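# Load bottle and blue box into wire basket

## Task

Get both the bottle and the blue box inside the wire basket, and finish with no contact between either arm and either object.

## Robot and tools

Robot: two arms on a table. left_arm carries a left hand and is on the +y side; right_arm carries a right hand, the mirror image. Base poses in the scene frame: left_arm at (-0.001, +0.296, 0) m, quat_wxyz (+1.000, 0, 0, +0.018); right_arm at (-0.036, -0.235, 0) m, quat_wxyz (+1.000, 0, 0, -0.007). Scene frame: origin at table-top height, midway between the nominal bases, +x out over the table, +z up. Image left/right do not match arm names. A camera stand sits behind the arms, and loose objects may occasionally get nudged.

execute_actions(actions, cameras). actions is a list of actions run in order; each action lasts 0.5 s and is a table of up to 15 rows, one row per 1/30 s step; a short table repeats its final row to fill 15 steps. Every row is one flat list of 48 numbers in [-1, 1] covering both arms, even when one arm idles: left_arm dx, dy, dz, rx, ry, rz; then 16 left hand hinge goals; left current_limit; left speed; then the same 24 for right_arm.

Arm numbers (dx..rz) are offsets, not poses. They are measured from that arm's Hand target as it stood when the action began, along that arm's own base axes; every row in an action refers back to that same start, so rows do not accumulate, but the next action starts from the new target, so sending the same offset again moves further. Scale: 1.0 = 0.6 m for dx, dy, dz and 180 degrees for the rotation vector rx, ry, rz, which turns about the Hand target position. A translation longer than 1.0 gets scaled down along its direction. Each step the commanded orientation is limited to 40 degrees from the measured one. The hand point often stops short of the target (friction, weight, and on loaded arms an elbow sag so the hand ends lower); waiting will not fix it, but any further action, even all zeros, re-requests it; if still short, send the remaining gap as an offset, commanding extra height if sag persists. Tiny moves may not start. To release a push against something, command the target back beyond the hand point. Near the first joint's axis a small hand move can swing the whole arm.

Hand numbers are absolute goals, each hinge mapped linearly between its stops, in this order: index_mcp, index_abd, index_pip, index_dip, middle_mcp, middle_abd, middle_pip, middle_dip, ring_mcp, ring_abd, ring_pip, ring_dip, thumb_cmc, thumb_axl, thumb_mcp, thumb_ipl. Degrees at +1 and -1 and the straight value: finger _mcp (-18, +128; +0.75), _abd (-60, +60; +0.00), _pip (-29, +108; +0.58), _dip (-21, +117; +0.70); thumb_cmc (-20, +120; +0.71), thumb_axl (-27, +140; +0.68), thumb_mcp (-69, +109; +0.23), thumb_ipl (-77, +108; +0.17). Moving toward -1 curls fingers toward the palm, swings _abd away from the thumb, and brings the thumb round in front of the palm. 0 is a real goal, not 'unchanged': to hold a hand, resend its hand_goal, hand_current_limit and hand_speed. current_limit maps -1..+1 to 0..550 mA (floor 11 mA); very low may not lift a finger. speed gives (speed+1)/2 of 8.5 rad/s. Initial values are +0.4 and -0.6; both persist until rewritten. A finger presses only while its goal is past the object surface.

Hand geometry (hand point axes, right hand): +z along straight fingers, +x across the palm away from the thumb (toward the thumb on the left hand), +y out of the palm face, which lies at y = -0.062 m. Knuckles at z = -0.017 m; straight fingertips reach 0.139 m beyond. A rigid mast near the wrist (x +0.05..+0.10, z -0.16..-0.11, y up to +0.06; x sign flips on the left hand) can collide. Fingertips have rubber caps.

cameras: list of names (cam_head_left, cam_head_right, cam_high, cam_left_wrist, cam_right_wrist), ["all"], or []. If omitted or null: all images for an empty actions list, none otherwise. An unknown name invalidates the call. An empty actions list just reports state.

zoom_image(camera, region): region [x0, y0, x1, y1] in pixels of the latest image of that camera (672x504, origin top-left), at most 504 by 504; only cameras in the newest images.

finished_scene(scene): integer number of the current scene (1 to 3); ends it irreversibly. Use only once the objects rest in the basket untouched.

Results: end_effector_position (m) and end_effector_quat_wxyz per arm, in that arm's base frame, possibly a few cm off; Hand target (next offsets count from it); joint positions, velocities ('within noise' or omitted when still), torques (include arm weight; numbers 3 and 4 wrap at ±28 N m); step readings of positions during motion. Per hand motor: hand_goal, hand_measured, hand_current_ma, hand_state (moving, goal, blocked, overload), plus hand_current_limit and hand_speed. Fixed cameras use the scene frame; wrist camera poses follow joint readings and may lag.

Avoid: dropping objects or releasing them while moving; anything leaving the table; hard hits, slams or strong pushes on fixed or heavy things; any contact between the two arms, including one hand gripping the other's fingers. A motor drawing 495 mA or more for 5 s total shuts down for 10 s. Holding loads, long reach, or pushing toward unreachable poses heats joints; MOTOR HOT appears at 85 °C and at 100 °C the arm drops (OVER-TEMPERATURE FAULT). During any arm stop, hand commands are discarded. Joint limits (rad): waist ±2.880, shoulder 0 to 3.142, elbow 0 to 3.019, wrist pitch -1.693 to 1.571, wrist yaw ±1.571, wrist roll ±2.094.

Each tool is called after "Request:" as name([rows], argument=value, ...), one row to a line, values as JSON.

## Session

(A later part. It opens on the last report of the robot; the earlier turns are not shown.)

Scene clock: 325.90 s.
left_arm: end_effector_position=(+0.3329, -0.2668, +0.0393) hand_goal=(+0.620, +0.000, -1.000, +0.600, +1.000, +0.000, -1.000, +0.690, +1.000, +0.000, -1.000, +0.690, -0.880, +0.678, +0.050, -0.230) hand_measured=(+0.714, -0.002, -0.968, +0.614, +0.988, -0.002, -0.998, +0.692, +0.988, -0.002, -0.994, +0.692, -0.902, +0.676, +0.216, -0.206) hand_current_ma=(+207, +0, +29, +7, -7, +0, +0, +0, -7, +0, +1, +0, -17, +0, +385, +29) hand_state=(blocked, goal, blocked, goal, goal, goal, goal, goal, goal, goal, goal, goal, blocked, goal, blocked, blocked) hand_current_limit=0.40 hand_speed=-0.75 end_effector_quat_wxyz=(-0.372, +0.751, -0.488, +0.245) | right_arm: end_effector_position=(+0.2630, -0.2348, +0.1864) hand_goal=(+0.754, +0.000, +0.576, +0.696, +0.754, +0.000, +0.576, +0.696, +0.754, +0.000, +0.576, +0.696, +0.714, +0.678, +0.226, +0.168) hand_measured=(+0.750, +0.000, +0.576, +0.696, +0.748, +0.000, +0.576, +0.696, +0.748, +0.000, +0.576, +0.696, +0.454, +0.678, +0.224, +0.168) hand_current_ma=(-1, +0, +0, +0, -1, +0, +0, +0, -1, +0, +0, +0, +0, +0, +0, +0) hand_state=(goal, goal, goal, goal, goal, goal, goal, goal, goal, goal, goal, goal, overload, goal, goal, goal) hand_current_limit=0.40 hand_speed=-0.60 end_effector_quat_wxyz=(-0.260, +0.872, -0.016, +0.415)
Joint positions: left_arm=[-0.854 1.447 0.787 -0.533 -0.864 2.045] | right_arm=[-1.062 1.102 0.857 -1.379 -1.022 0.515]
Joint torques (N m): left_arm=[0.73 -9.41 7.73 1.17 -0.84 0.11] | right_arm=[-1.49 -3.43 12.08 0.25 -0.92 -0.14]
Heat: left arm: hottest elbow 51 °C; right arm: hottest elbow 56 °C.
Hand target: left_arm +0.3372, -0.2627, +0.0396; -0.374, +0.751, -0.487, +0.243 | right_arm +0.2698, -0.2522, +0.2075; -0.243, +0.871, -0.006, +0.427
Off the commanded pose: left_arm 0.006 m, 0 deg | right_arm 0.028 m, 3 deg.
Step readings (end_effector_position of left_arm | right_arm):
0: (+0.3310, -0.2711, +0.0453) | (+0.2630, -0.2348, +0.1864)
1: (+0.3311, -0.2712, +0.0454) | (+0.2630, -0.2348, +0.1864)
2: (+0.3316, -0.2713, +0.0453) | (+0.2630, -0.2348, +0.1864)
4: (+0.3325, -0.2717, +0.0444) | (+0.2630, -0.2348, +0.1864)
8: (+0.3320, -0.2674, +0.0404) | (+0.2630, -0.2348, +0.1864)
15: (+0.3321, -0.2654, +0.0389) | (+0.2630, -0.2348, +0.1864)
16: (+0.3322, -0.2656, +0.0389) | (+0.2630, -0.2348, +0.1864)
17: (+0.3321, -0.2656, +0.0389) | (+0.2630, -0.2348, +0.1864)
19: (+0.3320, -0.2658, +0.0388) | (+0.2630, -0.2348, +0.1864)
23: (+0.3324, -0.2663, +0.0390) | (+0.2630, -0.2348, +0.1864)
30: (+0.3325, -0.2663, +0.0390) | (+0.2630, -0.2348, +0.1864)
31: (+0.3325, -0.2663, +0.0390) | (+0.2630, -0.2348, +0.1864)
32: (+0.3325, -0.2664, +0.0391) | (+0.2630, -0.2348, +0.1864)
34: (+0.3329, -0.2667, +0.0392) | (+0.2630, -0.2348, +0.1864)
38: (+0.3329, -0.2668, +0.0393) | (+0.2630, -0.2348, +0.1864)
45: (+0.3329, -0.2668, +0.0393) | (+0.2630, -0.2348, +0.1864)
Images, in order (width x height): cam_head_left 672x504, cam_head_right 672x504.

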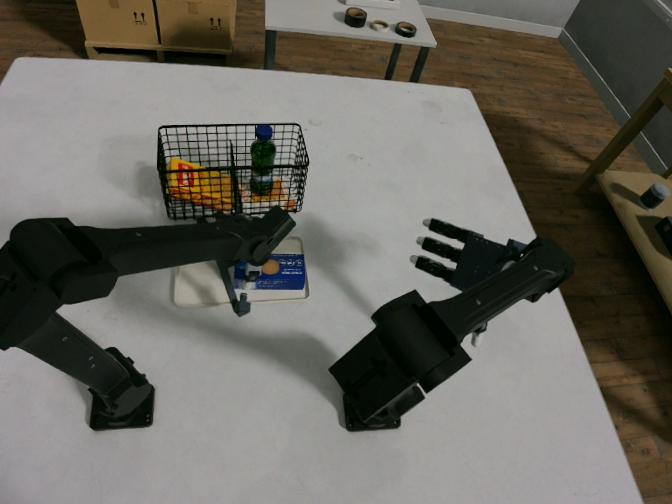

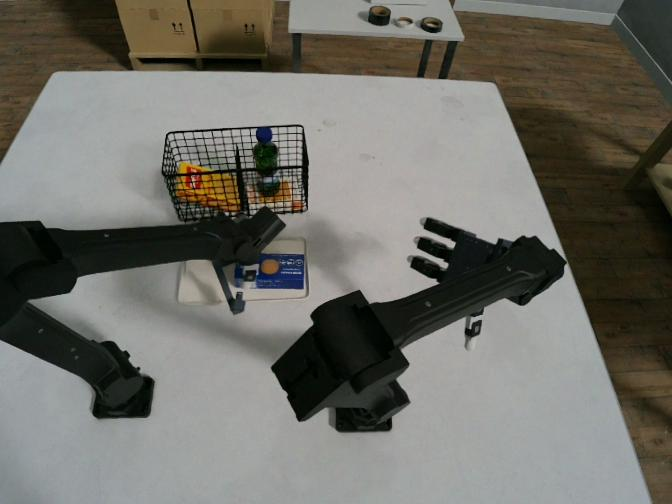

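Request:
execute_actions([
  [[0.0,0,0,0,0,0,0.54,0,-1,0.6,1,0,-1,0.69,1,0,-1,0.69,-0.88,0.678,-0.02,-0.25,0.45,-0.7,0,0,0,0,0,0,0.754,0,0.576,0.696,0.754,0,0.576,0.696,0.754,0,0.576,0.696,0.714,0.678,0.226,0.168,0.4,-0.6]],
  [[-0.001,-0.0217,0.11,0,0,0,0.54,0,-1,0.6,1,0,-1,0.69,1,0,-1,0.69,-0.88,0.678,-0.02,-0.25,0.45,-0.7,0,0,0,0,0,0,0.754,0,0.576,0.696,0.754,0,0.576,0.696,0.754,0,0.576,0.696,0.714,0.678,0.226,0.168,0.4,-0.6]],
  [[-0.003,-0.055,0.08,0,0,0,0.54,0,-1,0.6,1,0,-1,0.69,1,0,-1,0.69,-0.88,0.678,-0.02,-0.25,0.45,-0.7,0,0,0,0,0,0,0.754,0,0.576,0.696,0.754,0,0.576,0.696,0.754,0,0.576,0.696,0.714,0.678,0.226,0.168,0.4,-0.6]],
], cameras=["cam_head_left", "cam_head_right"])

Request:
zoom_image(camera="cam_head_right", region=[170, 170, 330, 320])

Request:
zoom_image(camera="cam_head_left", region=[170, 170, 330, 320])

Scene clock: 336.30 s.
left_arm: end_effector_position=(+0.3220, -0.2862, +0.1263) hand_goal=(+0.540, +0.000, -1.000, +0.600, +1.000, +0.000, -1.000, +0.690, +1.000, +0.000, -1.000, +0.690, -0.880, +0.678, -0.020, -0.250) hand_measured=(+0.668, -0.002, -0.916, +0.644, +1.000, -0.002, -0.998, +0.690, +0.988, -0.002, -0.994, +0.692, -0.916, +0.672, +0.198, -0.206) hand_current_ma=(+349, +0, +157, +51, +0, +0, +0, +0, -7, +0, +1, +0, -39, -2, +399, +83) hand_state=(blocked, goal, blocked, blocked, goal, goal, goal, goal, goal, goal, goal, goal, blocked, goal, blocked, blocked) hand_current_limit=0.45 hand_speed=-0.70 end_effector_quat_wxyz=(-0.384, +0.744, -0.505, +0.212) | right_arm: end_effector_position=(+0.2630, -0.2348, +0.1864) hand_goal=(+0.754, +0.000, +0.576, +0.696, +0.754, +0.000, +0.576, +0.696, +0.754, +0.000, +0.576, +0.696, +0.714, +0.678, +0.226, +0.168) hand_measured=(+0.750, +0.000, +0.576, +0.696, +0.748, +0.000, +0.576, +0.696, +0.748, +0.000, +0.576, +0.696, +0.454, +0.678, +0.224, +0.168) hand_current_ma=(-1, +0, +0, +0, -1, +0, +0, +0, -1, +0, +0, +0, +0, +0, +0, +0) hand_state=(goal, goal, goal, goal, goal, goal, goal, goal, goal, goal, goal, goal, overload, goal, goal, goal) hand_current_limit=0.40 hand_speed=-0.60 end_effector_quat_wxyz=(-0.260, +0.872, -0.016, +0.415)
Joint positions: left_arm=[-0.91 1.392 1.012 -0.953 -0.885 1.967] | right_arm=[-1.062 1.102 0.857 -1.379 -1.022 0.515]
Joint torques (N m): left_arm=[-1.32 -10.17 13.42 0.36 -1.1 -0.24] | right_arm=[-1.44 -4.13 12.15 0.23 -0.92 -0.13]
Heat: left arm: hottest elbow 50 °C; right arm: hottest elbow 56 °C.
Hand target: left_arm +0.3348, -0.3087, +0.1536; -0.374, +0.751, -0.487, +0.243 | right_arm +0.2698, -0.2522, +0.2075; -0.243, +0.871, -0.006, +0.427
Off the commanded pose: left_arm 0.038 m, 4 deg | right_arm 0.028 m, 3 deg.
Step readings (end_effector_position of left_arm | right_arm):
0: (+0.3329, -0.2668, +0.0393) | (+0.2630, -0.2348, +0.1864)
1: (+0.3329, -0.2668, +0.0393) | (+0.2630, -0.2348, +0.1864)
2: (+0.3331, -0.2667, +0.0393) | (+0.2630, -0.2348, +0.1864)
4: (+0.3333, -0.2667, +0.0394) | (+0.2630, -0.2348, +0.1864)
8: (+0.3335, -0.2666, +0.0395) | (+0.2630, -0.2348, +0.1864)
15: (+0.3335, -0.2666, +0.0395) | (+0.2630, -0.2348, +0.1864)
16: (+0.3334, -0.2666, +0.0394) | (+0.2630, -0.2348, +0.1864)
17: (+0.3326, -0.2656, +0.0401) | (+0.2630, -0.2348, +0.1864)
19: (+0.3269, -0.2590, +0.0433) | (+0.2630, -0.2348, +0.1864)
23: (+0.3199, -0.2511, +0.0588) | (+0.2630, -0.2348, +0.1864)
30: (+0.3247, -0.2561, +0.0804) | (+0.2630, -0.2348, +0.1864)
31: (+0.3245, -0.2560, +0.0809) | (+0.2630, -0.2348, +0.1864)
32: (+0.3233, -0.2556, +0.0824) | (+0.2630, -0.2348, +0.1864)
34: (+0.3203, -0.2563, +0.0897) | (+0.2630, -0.2348, +0.1864)
38: (+0.3202, -0.2739, +0.1137) | (+0.2630, -0.2348, +0.1864)
45: (+0.3235, -0.2880, +0.1335) | (+0.2630, -0.2348, +0.1864)
Images, in order (width x height): cam_head_left 672x504, cam_head_right 672x504.

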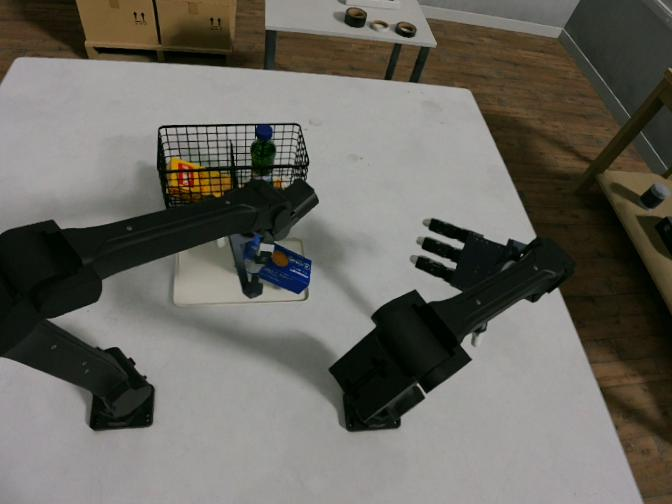

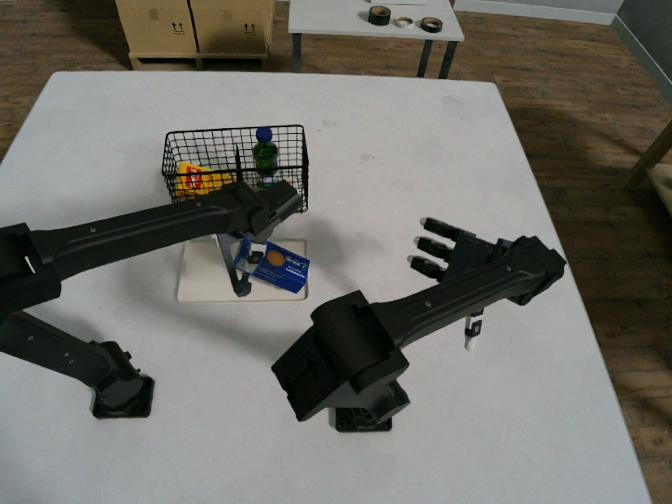

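Scaled by 3.150 from the camera's 672x504 image, which has a finer 960x720 frame.

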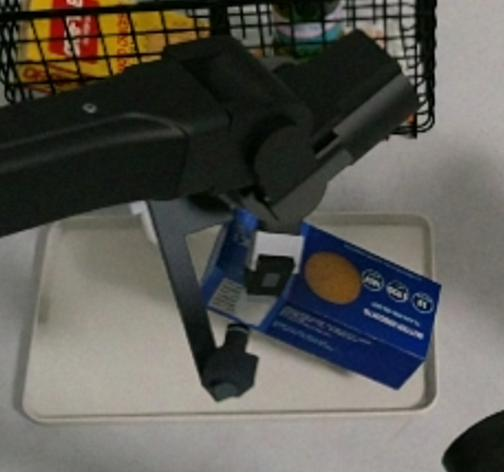

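Scaled by 3.150 from the camera's 672x504 image, which has a finer 960x720 frame.

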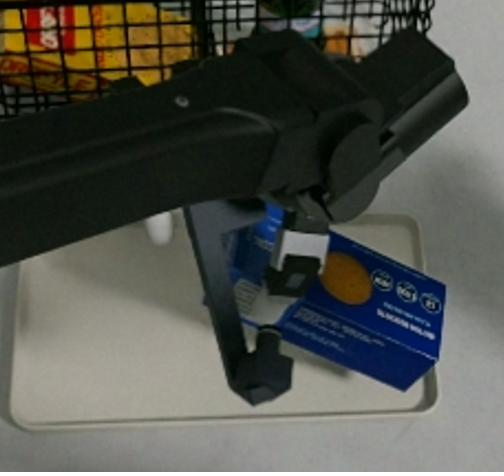

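Request:
execute_actions([
  [[-0.004,-0.08,0.045,0,0,0,0.54,0,-1,0.6,1,0,-1,0.69,1,0,-1,0.69,-0.88,0.678,-0.02,-0.25,0.45,-0.7,0,0,0,0,0,0,0.754,0,0.576,0.696,0.754,0,0.576,0.696,0.754,0,0.576,0.696,0.714,0.678,0.226,0.168,0.4,-0.6]],
  [[-0.003,-0.065,0.017,0,0,0,0.54,0,-1,0.6,1,0,-1,0.69,1,0,-1,0.69,-0.88,0.678,-0.02,-0.25,0.45,-0.7,0,0,0,0,0,0,0.754,0,0.576,0.696,0.754,0,0.576,0.696,0.754,0,0.576,0.696,0.714,0.678,0.226,0.168,0.4,-0.6]],
], cameras=["cam_head_left", "cam_head_right"])

Request:
zoom_image(camera="cam_head_right", region=[190, 150, 370, 320])

Request:
zoom_image(camera="cam_head_left", region=[190, 150, 370, 320])

Scene clock: 343.07 s.
left_arm: end_effector_position=(+0.3196, -0.3729, +0.1629) hand_goal=(+0.540, +0.000, -1.000, +0.600, +1.000, +0.000, -1.000, +0.690, +1.000, +0.000, -1.000, +0.690, -0.880, +0.678, -0.020, -0.250) hand_measured=(+0.666, -0.002, -0.914, +0.644, +1.000, -0.002, -0.998, +0.690, +0.988, -0.002, -0.994, +0.692, -0.916, +0.672, +0.198, -0.206) hand_current_ma=(+346, +0, +162, +52, +0, +0, +0, +0, -7, +0, +1, +0, -39, -2, +399, +83) hand_state=(blocked, goal, blocked, blocked, goal, goal, goal, goal, goal, goal, goal, goal, blocked, goal, blocked, blocked) hand_current_limit=0.45 hand_speed=-0.70 end_effector_quat_wxyz=(-0.387, +0.741, -0.506, +0.212) | right_arm: end_effector_position=(+0.2630, -0.2348, +0.1864) hand_goal=(+0.754, +0.000, +0.576, +0.696, +0.754, +0.000, +0.576, +0.696, +0.754, +0.000, +0.576, +0.696, +0.714, +0.678, +0.226, +0.168) hand_measured=(+0.750, +0.000, +0.576, +0.696, +0.748, +0.000, +0.576, +0.696, +0.748, +0.000, +0.576, +0.696, +0.454, +0.678, +0.224, +0.168) hand_current_ma=(-1, +0, +0, +0, -1, +0, +0, +0, -1, +0, +0, +0, +0, +0, +0, +0) hand_state=(goal, goal, goal, goal, goal, goal, goal, goal, goal, goal, goal, goal, overload, goal, goal, goal) hand_current_limit=0.40 hand_speed=-0.60 end_effector_quat_wxyz=(-0.260, +0.872, -0.016, +0.415)
Joint positions: left_arm=[-1.031 1.567 1.307 -1.222 -0.91 1.781] | right_arm=[-1.062 1.102 0.857 -1.379 -1.022 0.515]
Joint torques (N m): left_arm=[-1.08 -12.28 13.97 0.02 -1.16 -0.24] | right_arm=[-1.61 -3.55 12.26 0.21 -0.91 -0.13]
Heat: left arm: hottest elbow 51 °C; right arm: hottest elbow 56 °C.
Hand target: left_arm +0.3305, -0.3957, +0.1908; -0.374, +0.751, -0.488, +0.243 | right_arm +0.2698, -0.2522, +0.2075; -0.243, +0.871, -0.006, +0.427
Off the commanded pose: left_arm 0.038 m, 4 deg | right_arm 0.028 m, 3 deg.
Step readings (end_effector_position of left_arm | right_arm):
0: (+0.3220, -0.2862, +0.1263) | (+0.2630, -0.2348, +0.1864)
1: (+0.3221, -0.2864, +0.1266) | (+0.2630, -0.2348, +0.1864)
2: (+0.3208, -0.2870, +0.1274) | (+0.2630, -0.2348, +0.1864)
4: (+0.3199, -0.2914, +0.1323) | (+0.2630, -0.2348, +0.1864)
8: (+0.3198, -0.3205, +0.1477) | (+0.2630, -0.2348, +0.1864)
15: (+0.3203, -0.3362, +0.1575) | (+0.2630, -0.2348, +0.1864)
16: (+0.3202, -0.3360, +0.1569) | (+0.2630, -0.2348, +0.1864)
17: (+0.3196, -0.3360, +0.1563) | (+0.2630, -0.2348, +0.1864)
19: (+0.3204, -0.3397, +0.1569) | (+0.2630, -0.2348, +0.1864)
23: (+0.3219, -0.3619, +0.1597) | (+0.2630, -0.2348, +0.1864)
30: (+0.3192, -0.3728, +0.1617) | (+0.2630, -0.2348, +0.1864)
Images, in order (width x height): cam_head_left 672x504, cam_head_right 672x504.

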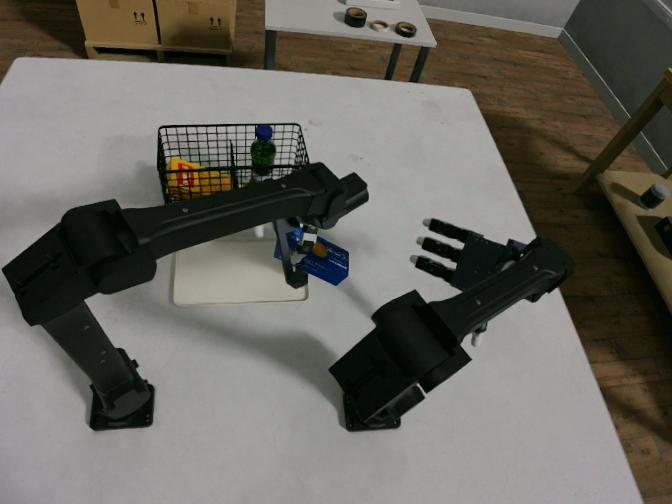

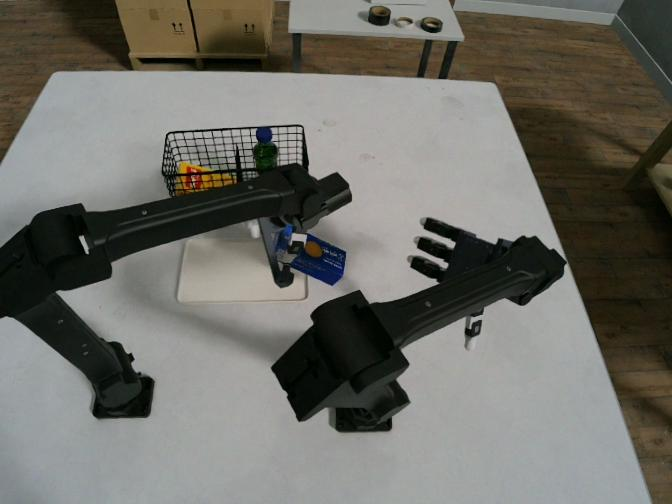

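Scaled by 2.800 from the camera's 672x504 image, which has a finer 960x720 frame.

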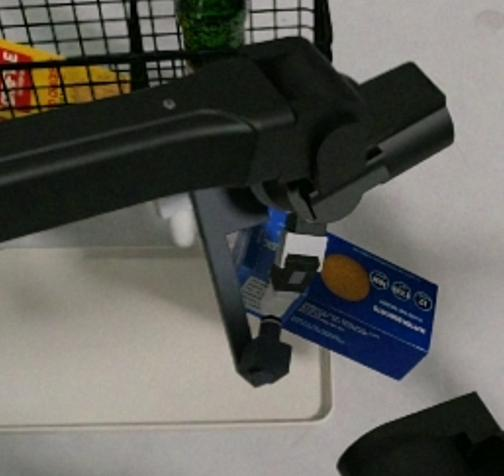

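Scaled by 2.800 from the camera's 672x504 image, which has a finer 960x720 frame.

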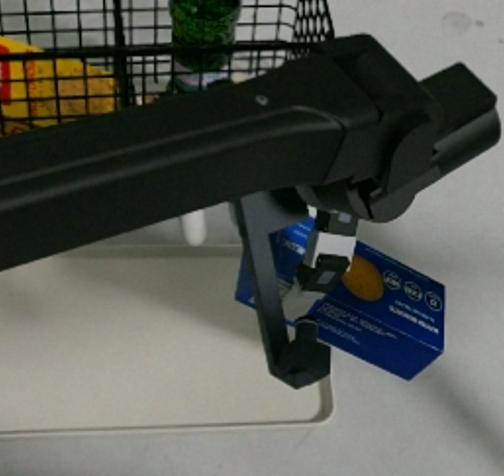

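Request:
zoom_image(camera="cam_head_right", region=[150, 110, 330, 230])

Request:
execute_actions([
  [[0,0.04,0.1,0,0,0,0.54,0,-1,0.6,1,0,-1,0.69,1,0,-1,0.69,-0.88,0.678,-0.02,-0.25,0.45,-0.7,0,0,0,0,0,0,0.754,0,0.576,0.696,0.754,0,0.576,0.696,0.754,0,0.576,0.696,0.714,0.678,0.226,0.168,0.4,-0.6]],
], cameras=["cam_high"])

Request:
zoom_image(camera="cam_high", region=[230, 170, 480, 390])

Scaled by 2.800 from the camera's 672x504 image, which has a finer 960x720 frame.

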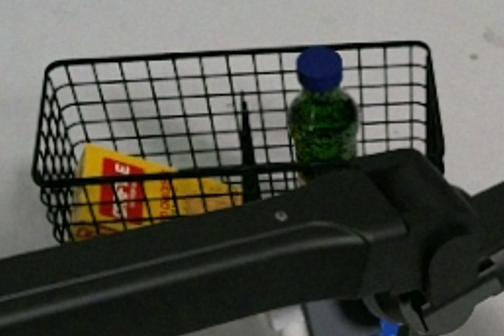

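Scene clock: 370.30 s.
left_arm: end_effector_position=(+0.3167, -0.3629, +0.2224) hand_goal=(+0.540, +0.000, -1.000, +0.600, +1.000, +0.000, -1.000, +0.690, +1.000, +0.000, -1.000, +0.690, -0.880, +0.678, -0.020, -0.250) hand_measured=(+0.666, -0.002, -0.914, +0.644, +1.000, -0.002, -0.998, +0.690, +0.988, -0.002, -0.994, +0.692, -0.916, +0.672, +0.198, -0.206) hand_current_ma=(+346, +0, +162, +52, +0, +0, +0, +0, -7, +0, +1, +0, -39, -2, +399, +83) hand_state=(blocked, goal, blocked, blocked, goal, goal, goal, goal, goal, goal, goal, goal, blocked, goal, blocked, blocked) hand_current_limit=0.45 hand_speed=-0.70 end_effector_quat_wxyz=(-0.382, +0.744, -0.501, +0.223) | right_arm: end_effector_position=(+0.2630, -0.2348, +0.1864) hand_goal=(+0.754, +0.000, +0.576, +0.696, +0.754, +0.000, +0.576, +0.696, +0.754, +0.000, +0.576, +0.696, +0.714, +0.678, +0.226, +0.168) hand_measured=(+0.750, +0.000, +0.576, +0.696, +0.748, +0.000, +0.576, +0.696, +0.748, +0.000, +0.576, +0.696, +0.454, +0.678, +0.224, +0.168) hand_current_ma=(-1, +0, +0, +0, -1, +0, +0, +0, -1, +0, +0, +0, +0, +0, +0, +0) hand_state=(goal, goal, goal, goal, goal, goal, goal, goal, goal, goal, goal, goal, overload, goal, goal, goal) hand_current_limit=0.40 hand_speed=-0.60 end_effector_quat_wxyz=(-0.260, +0.872, -0.016, +0.415)
Joint positions: left_arm=[-1.026 1.495 1.381 -1.335 -0.911 1.791] | right_arm=[-1.062 1.102 0.857 -1.379 -1.022 0.515]
Joint torques (N m): left_arm=[0.85 -12.45 13.82 0.1 -1.04 0.07] | right_arm=[-1.32 -3.9 12.16 0.2 -0.92 -0.14]
Heat: left arm: hottest elbow 58 °C; right arm: hottest elbow 56 °C.
Hand target: left_arm +0.3305, -0.3717, +0.2509; -0.374, +0.751, -0.487, +0.243 | right_arm +0.2698, -0.2522, +0.2075; -0.243, +0.871, -0.006, +0.427
Off the commanded pose: left_arm 0.033 m, 3 deg | right_arm 0.028 m, 3 deg.
Step readings (end_effector_position of left_arm | right_arm):
0: (+0.3197, -0.3730, +0.1627) | (+0.2630, -0.2348, +0.1864)
1: (+0.3196, -0.3728, +0.1628) | (+0.2630, -0.2348, +0.1864)
2: (+0.3191, -0.3720, +0.1637) | (+0.2630, -0.2348, +0.1864)
4: (+0.3168, -0.3682, +0.1680) | (+0.2630, -0.2348, +0.1864)
8: (+0.3143, -0.3626, +0.1879) | (+0.2630, -0.2348, +0.1864)
15: (+0.3168, -0.3635, +0.2213) | (+0.2630, -0.2348, +0.1864)
Images, in order (width x height): cam_high 672x504.

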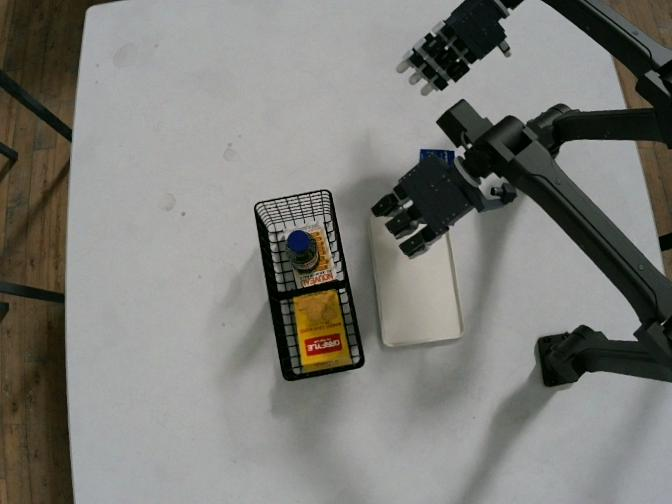

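Scaled by 2.016 from the camera's 672x504 image, which has a finer 960x720 frame.

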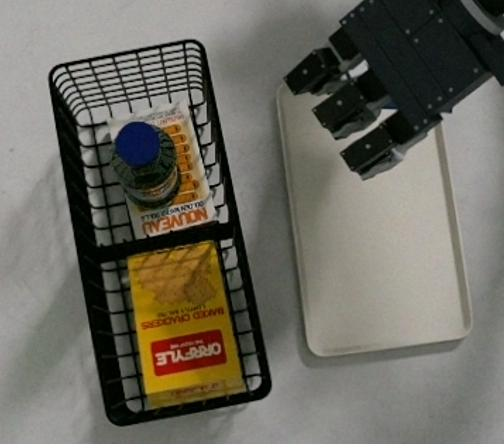

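Request:
execute_actions([
  [[0.02,0.05,0.11,0,0,0,0.54,0,-1,0.6,1,0,-1,0.69,1,0,-1,0.69,-0.88,0.678,-0.02,-0.25,0.45,-0.7,0,0,0,0,0,0,0.754,0,0.576,0.696,0.754,0,0.576,0.696,0.754,0,0.576,0.696,0.714,0.678,0.226,0.168,0.4,-0.6]],
  [[0.05,0.08,0.1,0,0,0,0.54,0,-1,0.6,1,0,-1,0.69,1,0,-1,0.69,-0.88,0.678,-0.02,-0.25,0.45,-0.7,0,0,0,0,0,0,0.754,0,0.576,0.696,0.754,0,0.576,0.696,0.754,0,0.576,0.696,0.714,0.678,0.226,0.168,0.4,-0.6]],
  [[0.07,0.08,0.07,0,0,0,0.54,0,-1,0.6,1,0,-1,0.69,1,0,-1,0.69,-0.88,0.678,-0.02,-0.25,0.45,-0.7,0,0,0,0,0,0,0.754,0,0.576,0.696,0.754,0,0.576,0.696,0.754,0,0.576,0.696,0.714,0.678,0.226,0.168,0.4,-0.6]],
  [[0.08,0.08,0.03,0,0,0,0.54,0,-1,0.6,1,0,-1,0.69,1,0,-1,0.69,-0.88,0.678,-0.02,-0.25,0.45,-0.7,0,0,0,0,0,0,0.754,0,0.576,0.696,0.754,0,0.576,0.696,0.754,0,0.576,0.696,0.714,0.678,0.226,0.168,0.4,-0.6]],
  [[0.08,0.08,0,0,0,0,0.54,0,-1,0.6,1,0,-1,0.69,1,0,-1,0.69,-0.88,0.678,-0.02,-0.25,0.45,-0.7,0,0,0,0,0,0,0.754,0,0.576,0.696,0.754,0,0.576,0.696,0.754,0,0.576,0.696,0.714,0.678,0.226,0.168,0.4,-0.6]],
  [[0.079,0.07,0,0,0,0,0.54,0,-1,0.6,1,0,-1,0.69,1,0,-1,0.69,-0.88,0.678,-0.02,-0.25,0.45,-0.7,0,0,0,0,0,0,0.754,0,0.576,0.696,0.754,0,0.576,0.696,0.754,0,0.576,0.696,0.714,0.678,0.226,0.168,0.4,-0.6]],
], cameras=["cam_head_left", "cam_head_right", "cam_high"])

Request:
zoom_image(camera="cam_head_right", region=[130, 50, 330, 230])

Request:
zoom_image(camera="cam_head_left", region=[130, 50, 330, 230])

Scene clock: 393.63 s.
left_arm: end_effector_position=(+0.5544, -0.1068, +0.4032) hand_goal=(+0.540, +0.000, -1.000, +0.600, +1.000, +0.000, -1.000, +0.690, +1.000, +0.000, -1.000, +0.690, -0.880, +0.678, -0.020, -0.250) hand_measured=(+0.664, -0.002, -0.912, +0.646, +1.000, -0.002, -0.998, +0.690, +0.988, -0.002, -0.996, +0.692, -0.916, +0.672, +0.198, -0.206) hand_current_ma=(+337, +0, +167, +54, +0, +0, +0, +0, -6, +0, +1, +0, -39, -2, +399, +83) hand_state=(blocked, goal, blocked, blocked, goal, goal, goal, goal, goal, goal, goal, goal, blocked, goal, blocked, blocked) hand_current_limit=0.45 hand_speed=-0.70 end_effector_quat_wxyz=(-0.409, +0.853, -0.297, +0.130) | right_arm: end_effector_position=(+0.2630, -0.2348, +0.1864) hand_goal=(+0.754, +0.000, +0.576, +0.696, +0.754, +0.000, +0.576, +0.696, +0.754, +0.000, +0.576, +0.696, +0.714, +0.678, +0.226, +0.168) hand_measured=(+0.750, +0.000, +0.576, +0.696, +0.748, +0.000, +0.576, +0.696, +0.748, +0.000, +0.576, +0.696, +0.454, +0.678, +0.224, +0.168) hand_current_ma=(-1, +0, +0, +0, -1, +0, +0, +0, -1, +0, +0, +0, +0, +0, +0, +0) hand_state=(goal, goal, goal, goal, goal, goal, goal, goal, goal, goal, goal, goal, overload, goal, goal, goal) hand_current_limit=0.40 hand_speed=-0.60 end_effector_quat_wxyz=(-0.260, +0.872, -0.016, +0.415)
Joint positions: left_arm=[-0.314 1.696 2.101 -1.597 -0.825 2.095] | right_arm=[-1.062 1.102 0.857 -1.379 -1.022 0.515]
Joint torques (N m): left_arm=[-0.56 -15.74 14.19 0.69 -0.82 0.04] | right_arm=[-1.32 -3.78 12.18 0.2 -0.95 -0.11]
Heat: left arm: hottest elbow 58 °C; right arm: hottest elbow 56 °C.
Hand target: left_arm +0.5579, -0.1078, +0.4367; -0.374, +0.751, -0.487, +0.243 | right_arm +0.2698, -0.2522, +0.2075; -0.243, +0.871, -0.006, +0.427
Off the commanded pose: left_arm 0.034 m, 28 deg | right_arm 0.028 m, 3 deg.
joint sent to its limit (left arm) — joint 6 (wrist roll), upper limit. The joint targets are off in orientation, not in position.
Step readings (end_effector_position of left_arm | right_arm):
0: (+0.3167, -0.3629, +0.2224) | (+0.2630, -0.2348, +0.1864)
1: (+0.3166, -0.3626, +0.2223) | (+0.2630, -0.2348, +0.1864)
2: (+0.3163, -0.3613, +0.2232) | (+0.2630, -0.2348, +0.1864)
4: (+0.3171, -0.3552, +0.2281) | (+0.2630, -0.2348, +0.1864)
8: (+0.3263, -0.3413, +0.2510) | (+0.2630, -0.2348, +0.1864)
15: (+0.3337, -0.3344, +0.2877) | (+0.2630, -0.2348, +0.1864)
16: (+0.3338, -0.3347, +0.2893) | (+0.2630, -0.2348, +0.1864)
17: (+0.3342, -0.3336, +0.2903) | (+0.2630, -0.2348, +0.1864)
19: (+0.3372, -0.3281, +0.2945) | (+0.2630, -0.2348, +0.1864)
23: (+0.3558, -0.3051, +0.3133) | (+0.2630, -0.2348, +0.1864)
30: (+0.3663, -0.2888, +0.3436) | (+0.2630, -0.2348, +0.1864)
31: (+0.3663, -0.2891, +0.3455) | (+0.2630, -0.2348, +0.1864)
32: (+0.3664, -0.2881, +0.3473) | (+0.2630, -0.2348, +0.1864)
34: (+0.3709, -0.2816, +0.3540) | (+0.2630, -0.2348, +0.1864)
38: (+0.3926, -0.2558, +0.3752) | (+0.2630, -0.2348, +0.1864)
45: (+0.4057, -0.2391, +0.3974) | (+0.2630, -0.2348, +0.1864)
46: (+0.4063, -0.2398, +0.3976) | (+0.2630, -0.2348, +0.1864)
47: (+0.4073, -0.2397, +0.3975) | (+0.2630, -0.2348, +0.1864)
49: (+0.4156, -0.2353, +0.3991) | (+0.2630, -0.2348, +0.1864)
53: (+0.4424, -0.2111, +0.4016) | (+0.2630, -0.2348, +0.1864)
60: (+0.4579, -0.1939, +0.4015) | (+0.2630, -0.2348, +0.1864)
61: (+0.4581, -0.1943, +0.4022) | (+0.2630, -0.2348, +0.1864)
62: (+0.4591, -0.1944, +0.4031) | (+0.2630, -0.2348, +0.1864)
64: (+0.4662, -0.1901, +0.4064) | (+0.2630, -0.2348, +0.1864)
68: (+0.4877, -0.1645, +0.4091) | (+0.2630, -0.2348, +0.1864)
75: (+0.5060, -0.1458, +0.4027) | (+0.2630, -0.2348, +0.1864)
76: (+0.5067, -0.1467, +0.4018) | (+0.2630, -0.2348, +0.1864)
77: (+0.5082, -0.1468, +0.4020) | (+0.2630, -0.2348, +0.1864)
79: (+0.5159, -0.1451, +0.4044) | (+0.2630, -0.2348, +0.1864)
83: (+0.5361, -0.1245, +0.4069) | (+0.2630, -0.2348, +0.1864)
90: (+0.5535, -0.1050, +0.4012) | (+0.2630, -0.2348, +0.1864)
Images, in order (width x height): cam_head_left 672x504, cam_head_right 672x504, cam_high 672x504.

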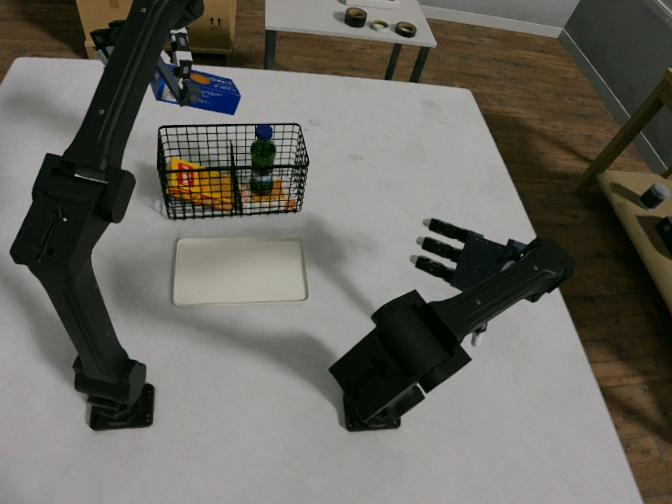

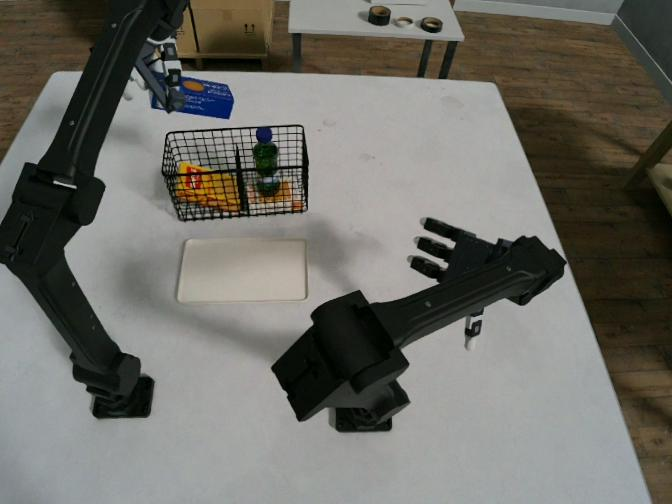

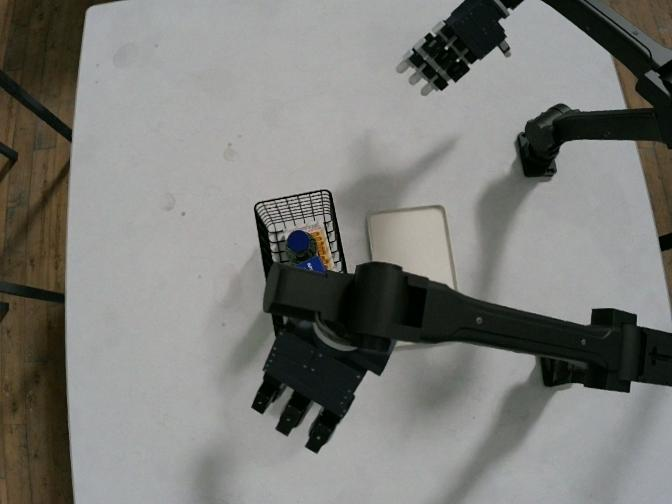

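Scaled by 2.520 from the camera's 672x504 image, which has a finer 960x720 frame.

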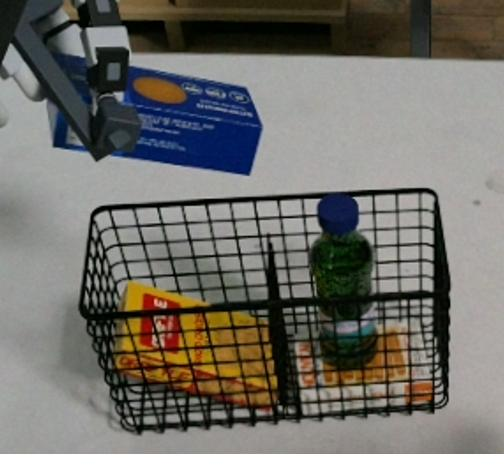

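Scaled by 2.520 from the camera's 672x504 image, which has a finer 960x720 frame.

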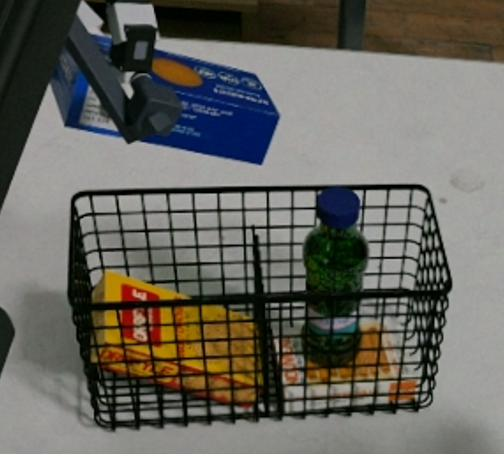

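Request:
execute_actions([
  [[0.019,-0.022,-0.08,0,0,0,0.54,0,-1,0.6,1,0,0.576,0.69,1,0,0.576,0.69,-0.88,0.678,-0.02,-0.25,0.45,-0.7,0,0,0,0,0,0,0.754,0,0.576,0.696,0.754,0,0.576,0.696,0.754,0,0.576,0.696,0.714,0.678,0.226,0.168,0.4,-0.6]],
  [[0.019,-0.021,-0.075,0,0,0,0.54,0,-1,0.6,1,0,0.576,0.69,1,0,0.576,0.69,-0.88,0.678,-0.02,-0.25,0.45,-0.7,0,0,0,0,0,0,0.754,0,0.576,0.696,0.754,0,0.576,0.696,0.754,0,0.576,0.696,0.714,0.678,0.226,0.168,0.4,-0.6]],
], cameras=["cam_head_left", "cam_head_right", "cam_high"])

Request:
zoom_image(camera="cam_head_right", region=[130, 60, 330, 230])

Request:
zoom_image(camera="cam_head_left", region=[130, 60, 330, 230])

Scene clock: 446.47 s.
left_arm: end_effector_position=(+0.5827, -0.1276, +0.3237) hand_goal=(+0.540, +0.000, -1.000, +0.600, +1.000, +0.000, +0.576, +0.690, +1.000, +0.000, +0.576, +0.690, -0.880, +0.678, -0.020, -0.250) hand_measured=(+0.664, -0.002, -0.912, +0.646, +0.994, -0.002, +0.568, +0.690, +0.988, -0.002, +0.568, +0.692, -0.920, +0.672, +0.194, -0.206) hand_current_ma=(+337, +0, +167, +54, -2, +0, -3, +0, -6, +0, -3, +0, -47, -3, +399, +83) hand_state=(blocked, goal, blocked, blocked, goal, goal, goal, goal, goal, goal, goal, goal, blocked, goal, blocked, blocked) hand_current_limit=0.45 hand_speed=-0.70 end_effector_quat_wxyz=(-0.401, +0.853, -0.308, +0.129) | right_arm: end_effector_position=(+0.2630, -0.2348, +0.1864) hand_goal=(+0.754, +0.000, +0.576, +0.696, +0.754, +0.000, +0.576, +0.696, +0.754, +0.000, +0.576, +0.696, +0.714, +0.678, +0.226, +0.168) hand_measured=(+0.750, +0.000, +0.576, +0.696, +0.748, +0.000, +0.576, +0.696, +0.748, +0.000, +0.576, +0.696, +0.454, +0.678, +0.224, +0.168) hand_current_ma=(-1, +0, +0, +0, -1, +0, +0, +0, -1, +0, +0, +0, +0, +0, +0, +0) hand_state=(goal, goal, goal, goal, goal, goal, goal, goal, goal, goal, goal, goal, overload, goal, goal, goal) hand_current_limit=0.40 hand_speed=-0.60 end_effector_quat_wxyz=(-0.260, +0.872, -0.016, +0.415)
Joint positions: left_arm=[-0.327 1.728 1.93 -1.405 -0.807 2.095] | right_arm=[-1.062 1.102 0.857 -1.379 -1.022 0.515]
Joint torques (N m): left_arm=[-1.55 -18.26 10.03 1.48 -1.06 0.04] | right_arm=[-1.55 -3.49 12.1 0.12 -0.93 -0.13]
Heat: left arm: hottest elbow 59 °C; right arm: hottest elbow 56 °C.
Hand target: left_arm +0.5808, -0.1335, +0.3437; -0.374, +0.751, -0.487, +0.243 | right_arm +0.2698, -0.2522, +0.2075; -0.243, +0.871, -0.006, +0.427
Off the commanded pose: left_arm 0.021 m, 27 deg | right_arm 0.028 m, 3 deg.
joint sent to its limit (left arm) — joint 6 (wrist roll), upper limit. The joint targets are off in orientation, not in position.
Step readings (end_effector_position of left_arm | right_arm):
0: (+0.5544, -0.1068, +0.4032) | (+0.2630, -0.2348, +0.1864)
1: (+0.5544, -0.1068, +0.4032) | (+0.2630, -0.2348, +0.1864)
2: (+0.5546, -0.1072, +0.4032) | (+0.2630, -0.2348, +0.1864)
4: (+0.5576, -0.1090, +0.4030) | (+0.2630, -0.2348, +0.1864)
8: (+0.5631, -0.1120, +0.3959) | (+0.2630, -0.2348, +0.1864)
15: (+0.5682, -0.1144, +0.3773) | (+0.2630, -0.2348, +0.1864)
16: (+0.5688, -0.1146, +0.3758) | (+0.2630, -0.2348, +0.1864)
17: (+0.5701, -0.1153, +0.3733) | (+0.2630, -0.2348, +0.1864)
19: (+0.5736, -0.1173, +0.3656) | (+0.2630, -0.2348, +0.1864)
23: (+0.5759, -0.1215, +0.3425) | (+0.2630, -0.2348, +0.1864)
30: (+0.5803, -0.1270, +0.3242) | (+0.2630, -0.2348, +0.1864)
Images, in order (width x height): cam_head_left 672x504, cam_head_right 672x504, cam_high 672x504.

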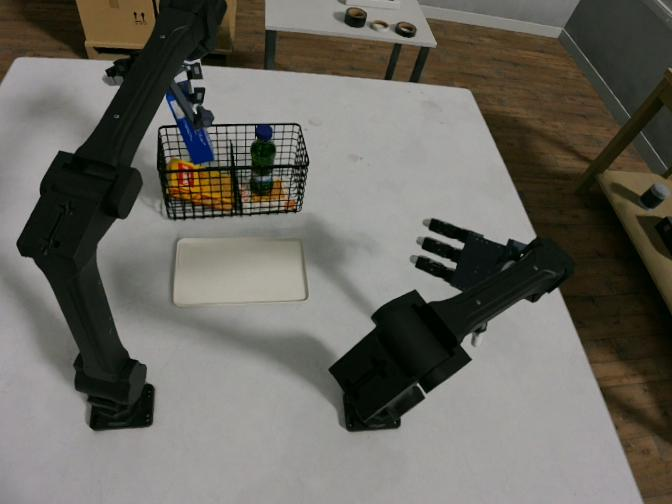

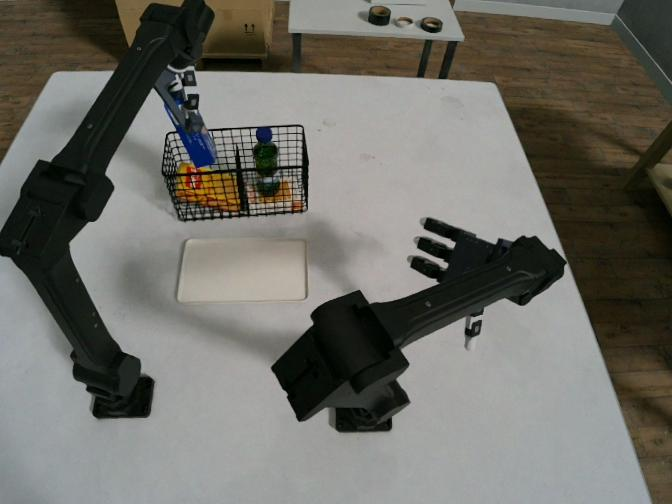

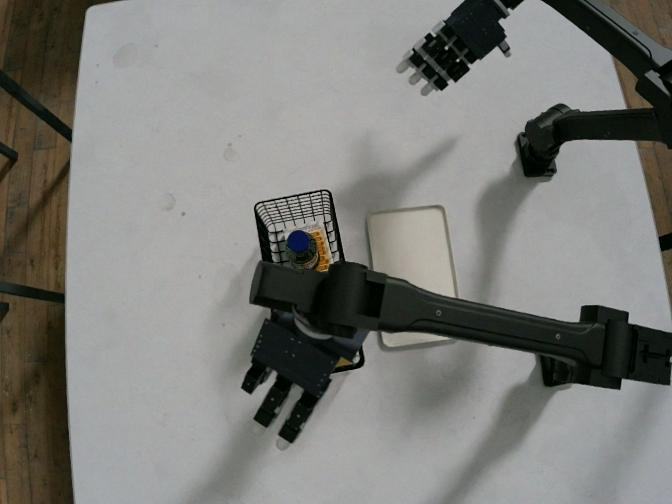

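Scaled by 2.520 from the camera's 672x504 image, which has a finer 960x720 frame.

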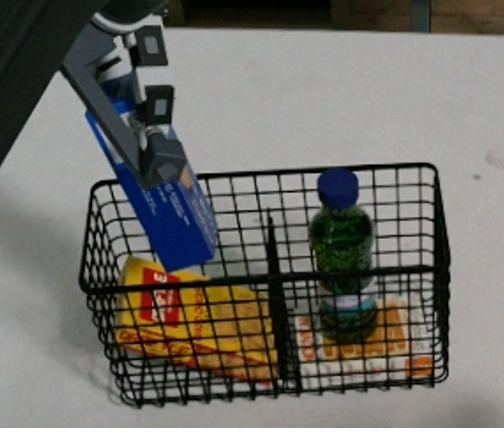

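Scaled by 2.520 from the camera's 672x504 image, which has a finer 960x720 frame.

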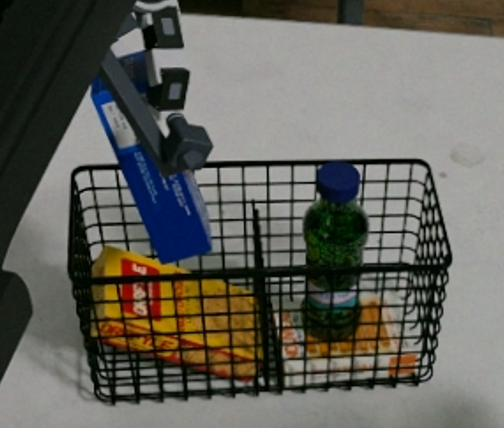

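Request:
execute_actions([
  [[0.008,0,-0.075,0,0,0,0.54,0,-1,0.6,1,0,0.576,0.69,1,0,0.576,0.69,-0.88,0.678,-0.02,-0.25,0.45,-0.7,0,0,0,0,0,0,0.754,0,0.576,0.696,0.754,0,0.576,0.696,0.754,0,0.576,0.696,0.714,0.678,0.226,0.168,0.4,-0.6]],
  [[0,0,-0.05,0,0,0,0.54,0,-1,0.6,1,0,0.576,0.69,1,0,0.576,0.69,-0.88,0.678,-0.02,-0.25,0.45,-0.7,0,0,0,0,0,0,0.754,0,0.576,0.696,0.754,0,0.576,0.696,0.754,0,0.576,0.696,0.714,0.678,0.226,0.168,0.4,-0.6]],
], cameras=["cam_head_left", "cam_head_right", "cam_high"])

Request:
zoom_image(camera="cam_head_right", region=[130, 60, 330, 230])

Request:
zoom_image(camera="cam_head_left", region=[130, 60, 330, 230])

Scene clock: 457.20 s.
left_arm: end_effector_position=(+0.5851, -0.1285, +0.2456) hand_goal=(+0.540, +0.000, -1.000, +0.600, +1.000, +0.000, +0.576, +0.690, +1.000, +0.000, +0.576, +0.690, -0.880, +0.678, -0.020, -0.250) hand_measured=(+0.664, -0.002, -0.912, +0.646, +0.992, -0.002, +0.568, +0.690, +0.988, -0.002, +0.568, +0.692, -0.920, +0.672, +0.194, -0.206) hand_current_ma=(+337, +0, +167, +54, -3, +0, -3, +0, -6, +0, -2, +0, -47, -3, +399, +83) hand_state=(blocked, goal, blocked, blocked, goal, goal, goal, goal, goal, goal, goal, goal, blocked, goal, blocked, blocked) hand_current_limit=0.45 hand_speed=-0.70 end_effector_quat_wxyz=(-0.401, +0.853, -0.309, +0.127) | right_arm: end_effector_position=(+0.2630, -0.2348, +0.1864) hand_goal=(+0.754, +0.000, +0.576, +0.696, +0.754, +0.000, +0.576, +0.696, +0.754, +0.000, +0.576, +0.696, +0.714, +0.678, +0.226, +0.168) hand_measured=(+0.750, +0.000, +0.576, +0.696, +0.748, +0.000, +0.576, +0.696, +0.748, +0.000, +0.576, +0.696, +0.454, +0.678, +0.224, +0.168) hand_current_ma=(-1, +0, +0, +0, -1, +0, +0, +0, -1, +0, +0, +0, +0, +0, +0, +0) hand_state=(goal, goal, goal, goal, goal, goal, goal, goal, goal, goal, goal, goal, overload, goal, goal, goal) hand_current_limit=0.40 hand_speed=-0.60 end_effector_quat_wxyz=(-0.260, +0.872, -0.016, +0.415)
Joint positions: left_arm=[-0.327 1.717 1.709 -1.2 -0.807 2.095] | right_arm=[-1.062 1.102 0.857 -1.379 -1.022 0.515]
Joint torques (N m): left_arm=[-1.32 -18.61 10.18 1.42 -1.07 0.04] | right_arm=[-1.14 -3.6 12.16 0.14 -0.94 -0.15]
Heat: left arm: hottest elbow 59 °C; right arm: hottest elbow 57 °C.
Hand target: left_arm +0.5855, -0.1336, +0.2688; -0.374, +0.751, -0.487, +0.243 | right_arm +0.2698, -0.2522, +0.2075; -0.243, +0.871, -0.006, +0.427
Off the commanded pose: left_arm 0.024 m, 27 deg | right_arm 0.028 m, 3 deg.
joint sent to its limit (left arm) — joint 6 (wrist roll), upper limit. The joint targets are off in orientation, not in position.
Step readings (end_effector_position of left_arm | right_arm):
0: (+0.5827, -0.1276, +0.3237) | (+0.2630, -0.2348, +0.1864)
1: (+0.5828, -0.1276, +0.3232) | (+0.2630, -0.2348, +0.1864)
2: (+0.5834, -0.1279, +0.3218) | (+0.2630, -0.2348, +0.1864)
4: (+0.5842, -0.1281, +0.3146) | (+0.2630, -0.2348, +0.1864)
8: (+0.5824, -0.1281, +0.2918) | (+0.2630, -0.2348, +0.1864)
15: (+0.5840, -0.1283, +0.2785) | (+0.2630, -0.2348, +0.1864)
16: (+0.5848, -0.1285, +0.2781) | (+0.2630, -0.2348, +0.1864)
17: (+0.5857, -0.1287, +0.2771) | (+0.2630, -0.2348, +0.1864)
19: (+0.5866, -0.1290, +0.2718) | (+0.2630, -0.2348, +0.1864)
23: (+0.5836, -0.1281, +0.2553) | (+0.2630, -0.2348, +0.1864)
30: (+0.5839, -0.1282, +0.2465) | (+0.2630, -0.2348, +0.1864)
Images, in order (width x height): cam_head_left 672x504, cam_head_right 672x504, cam_high 672x504.

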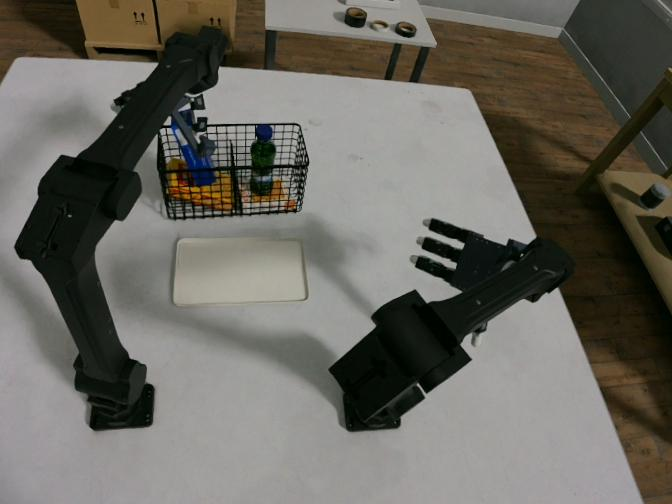

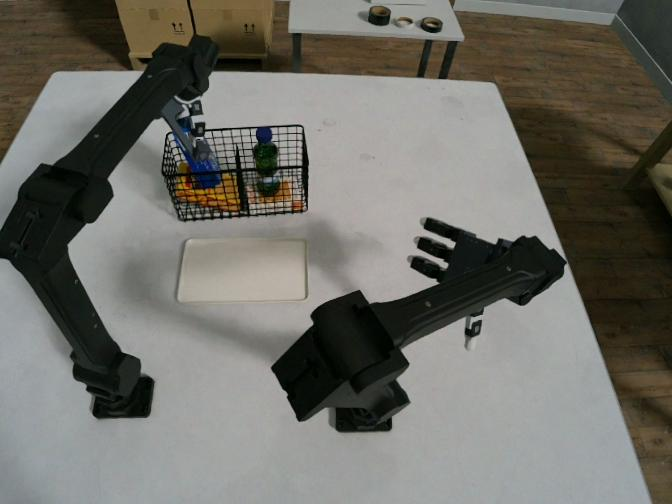

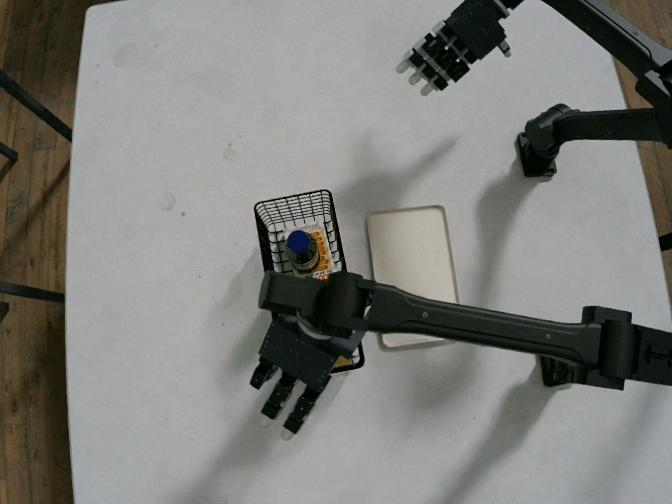

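Scaled by 2.520 from the camera's 672x504 image, which has a finer 960x720 frame.

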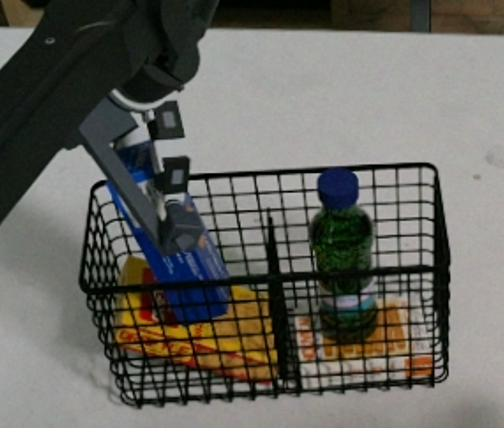

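Scaled by 2.520 from the camera's 672x504 image, which has a finer 960x720 frame.

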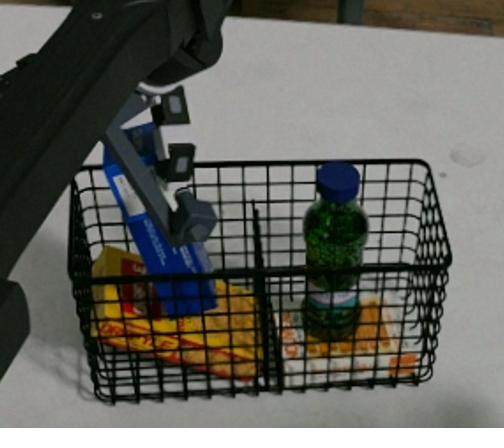

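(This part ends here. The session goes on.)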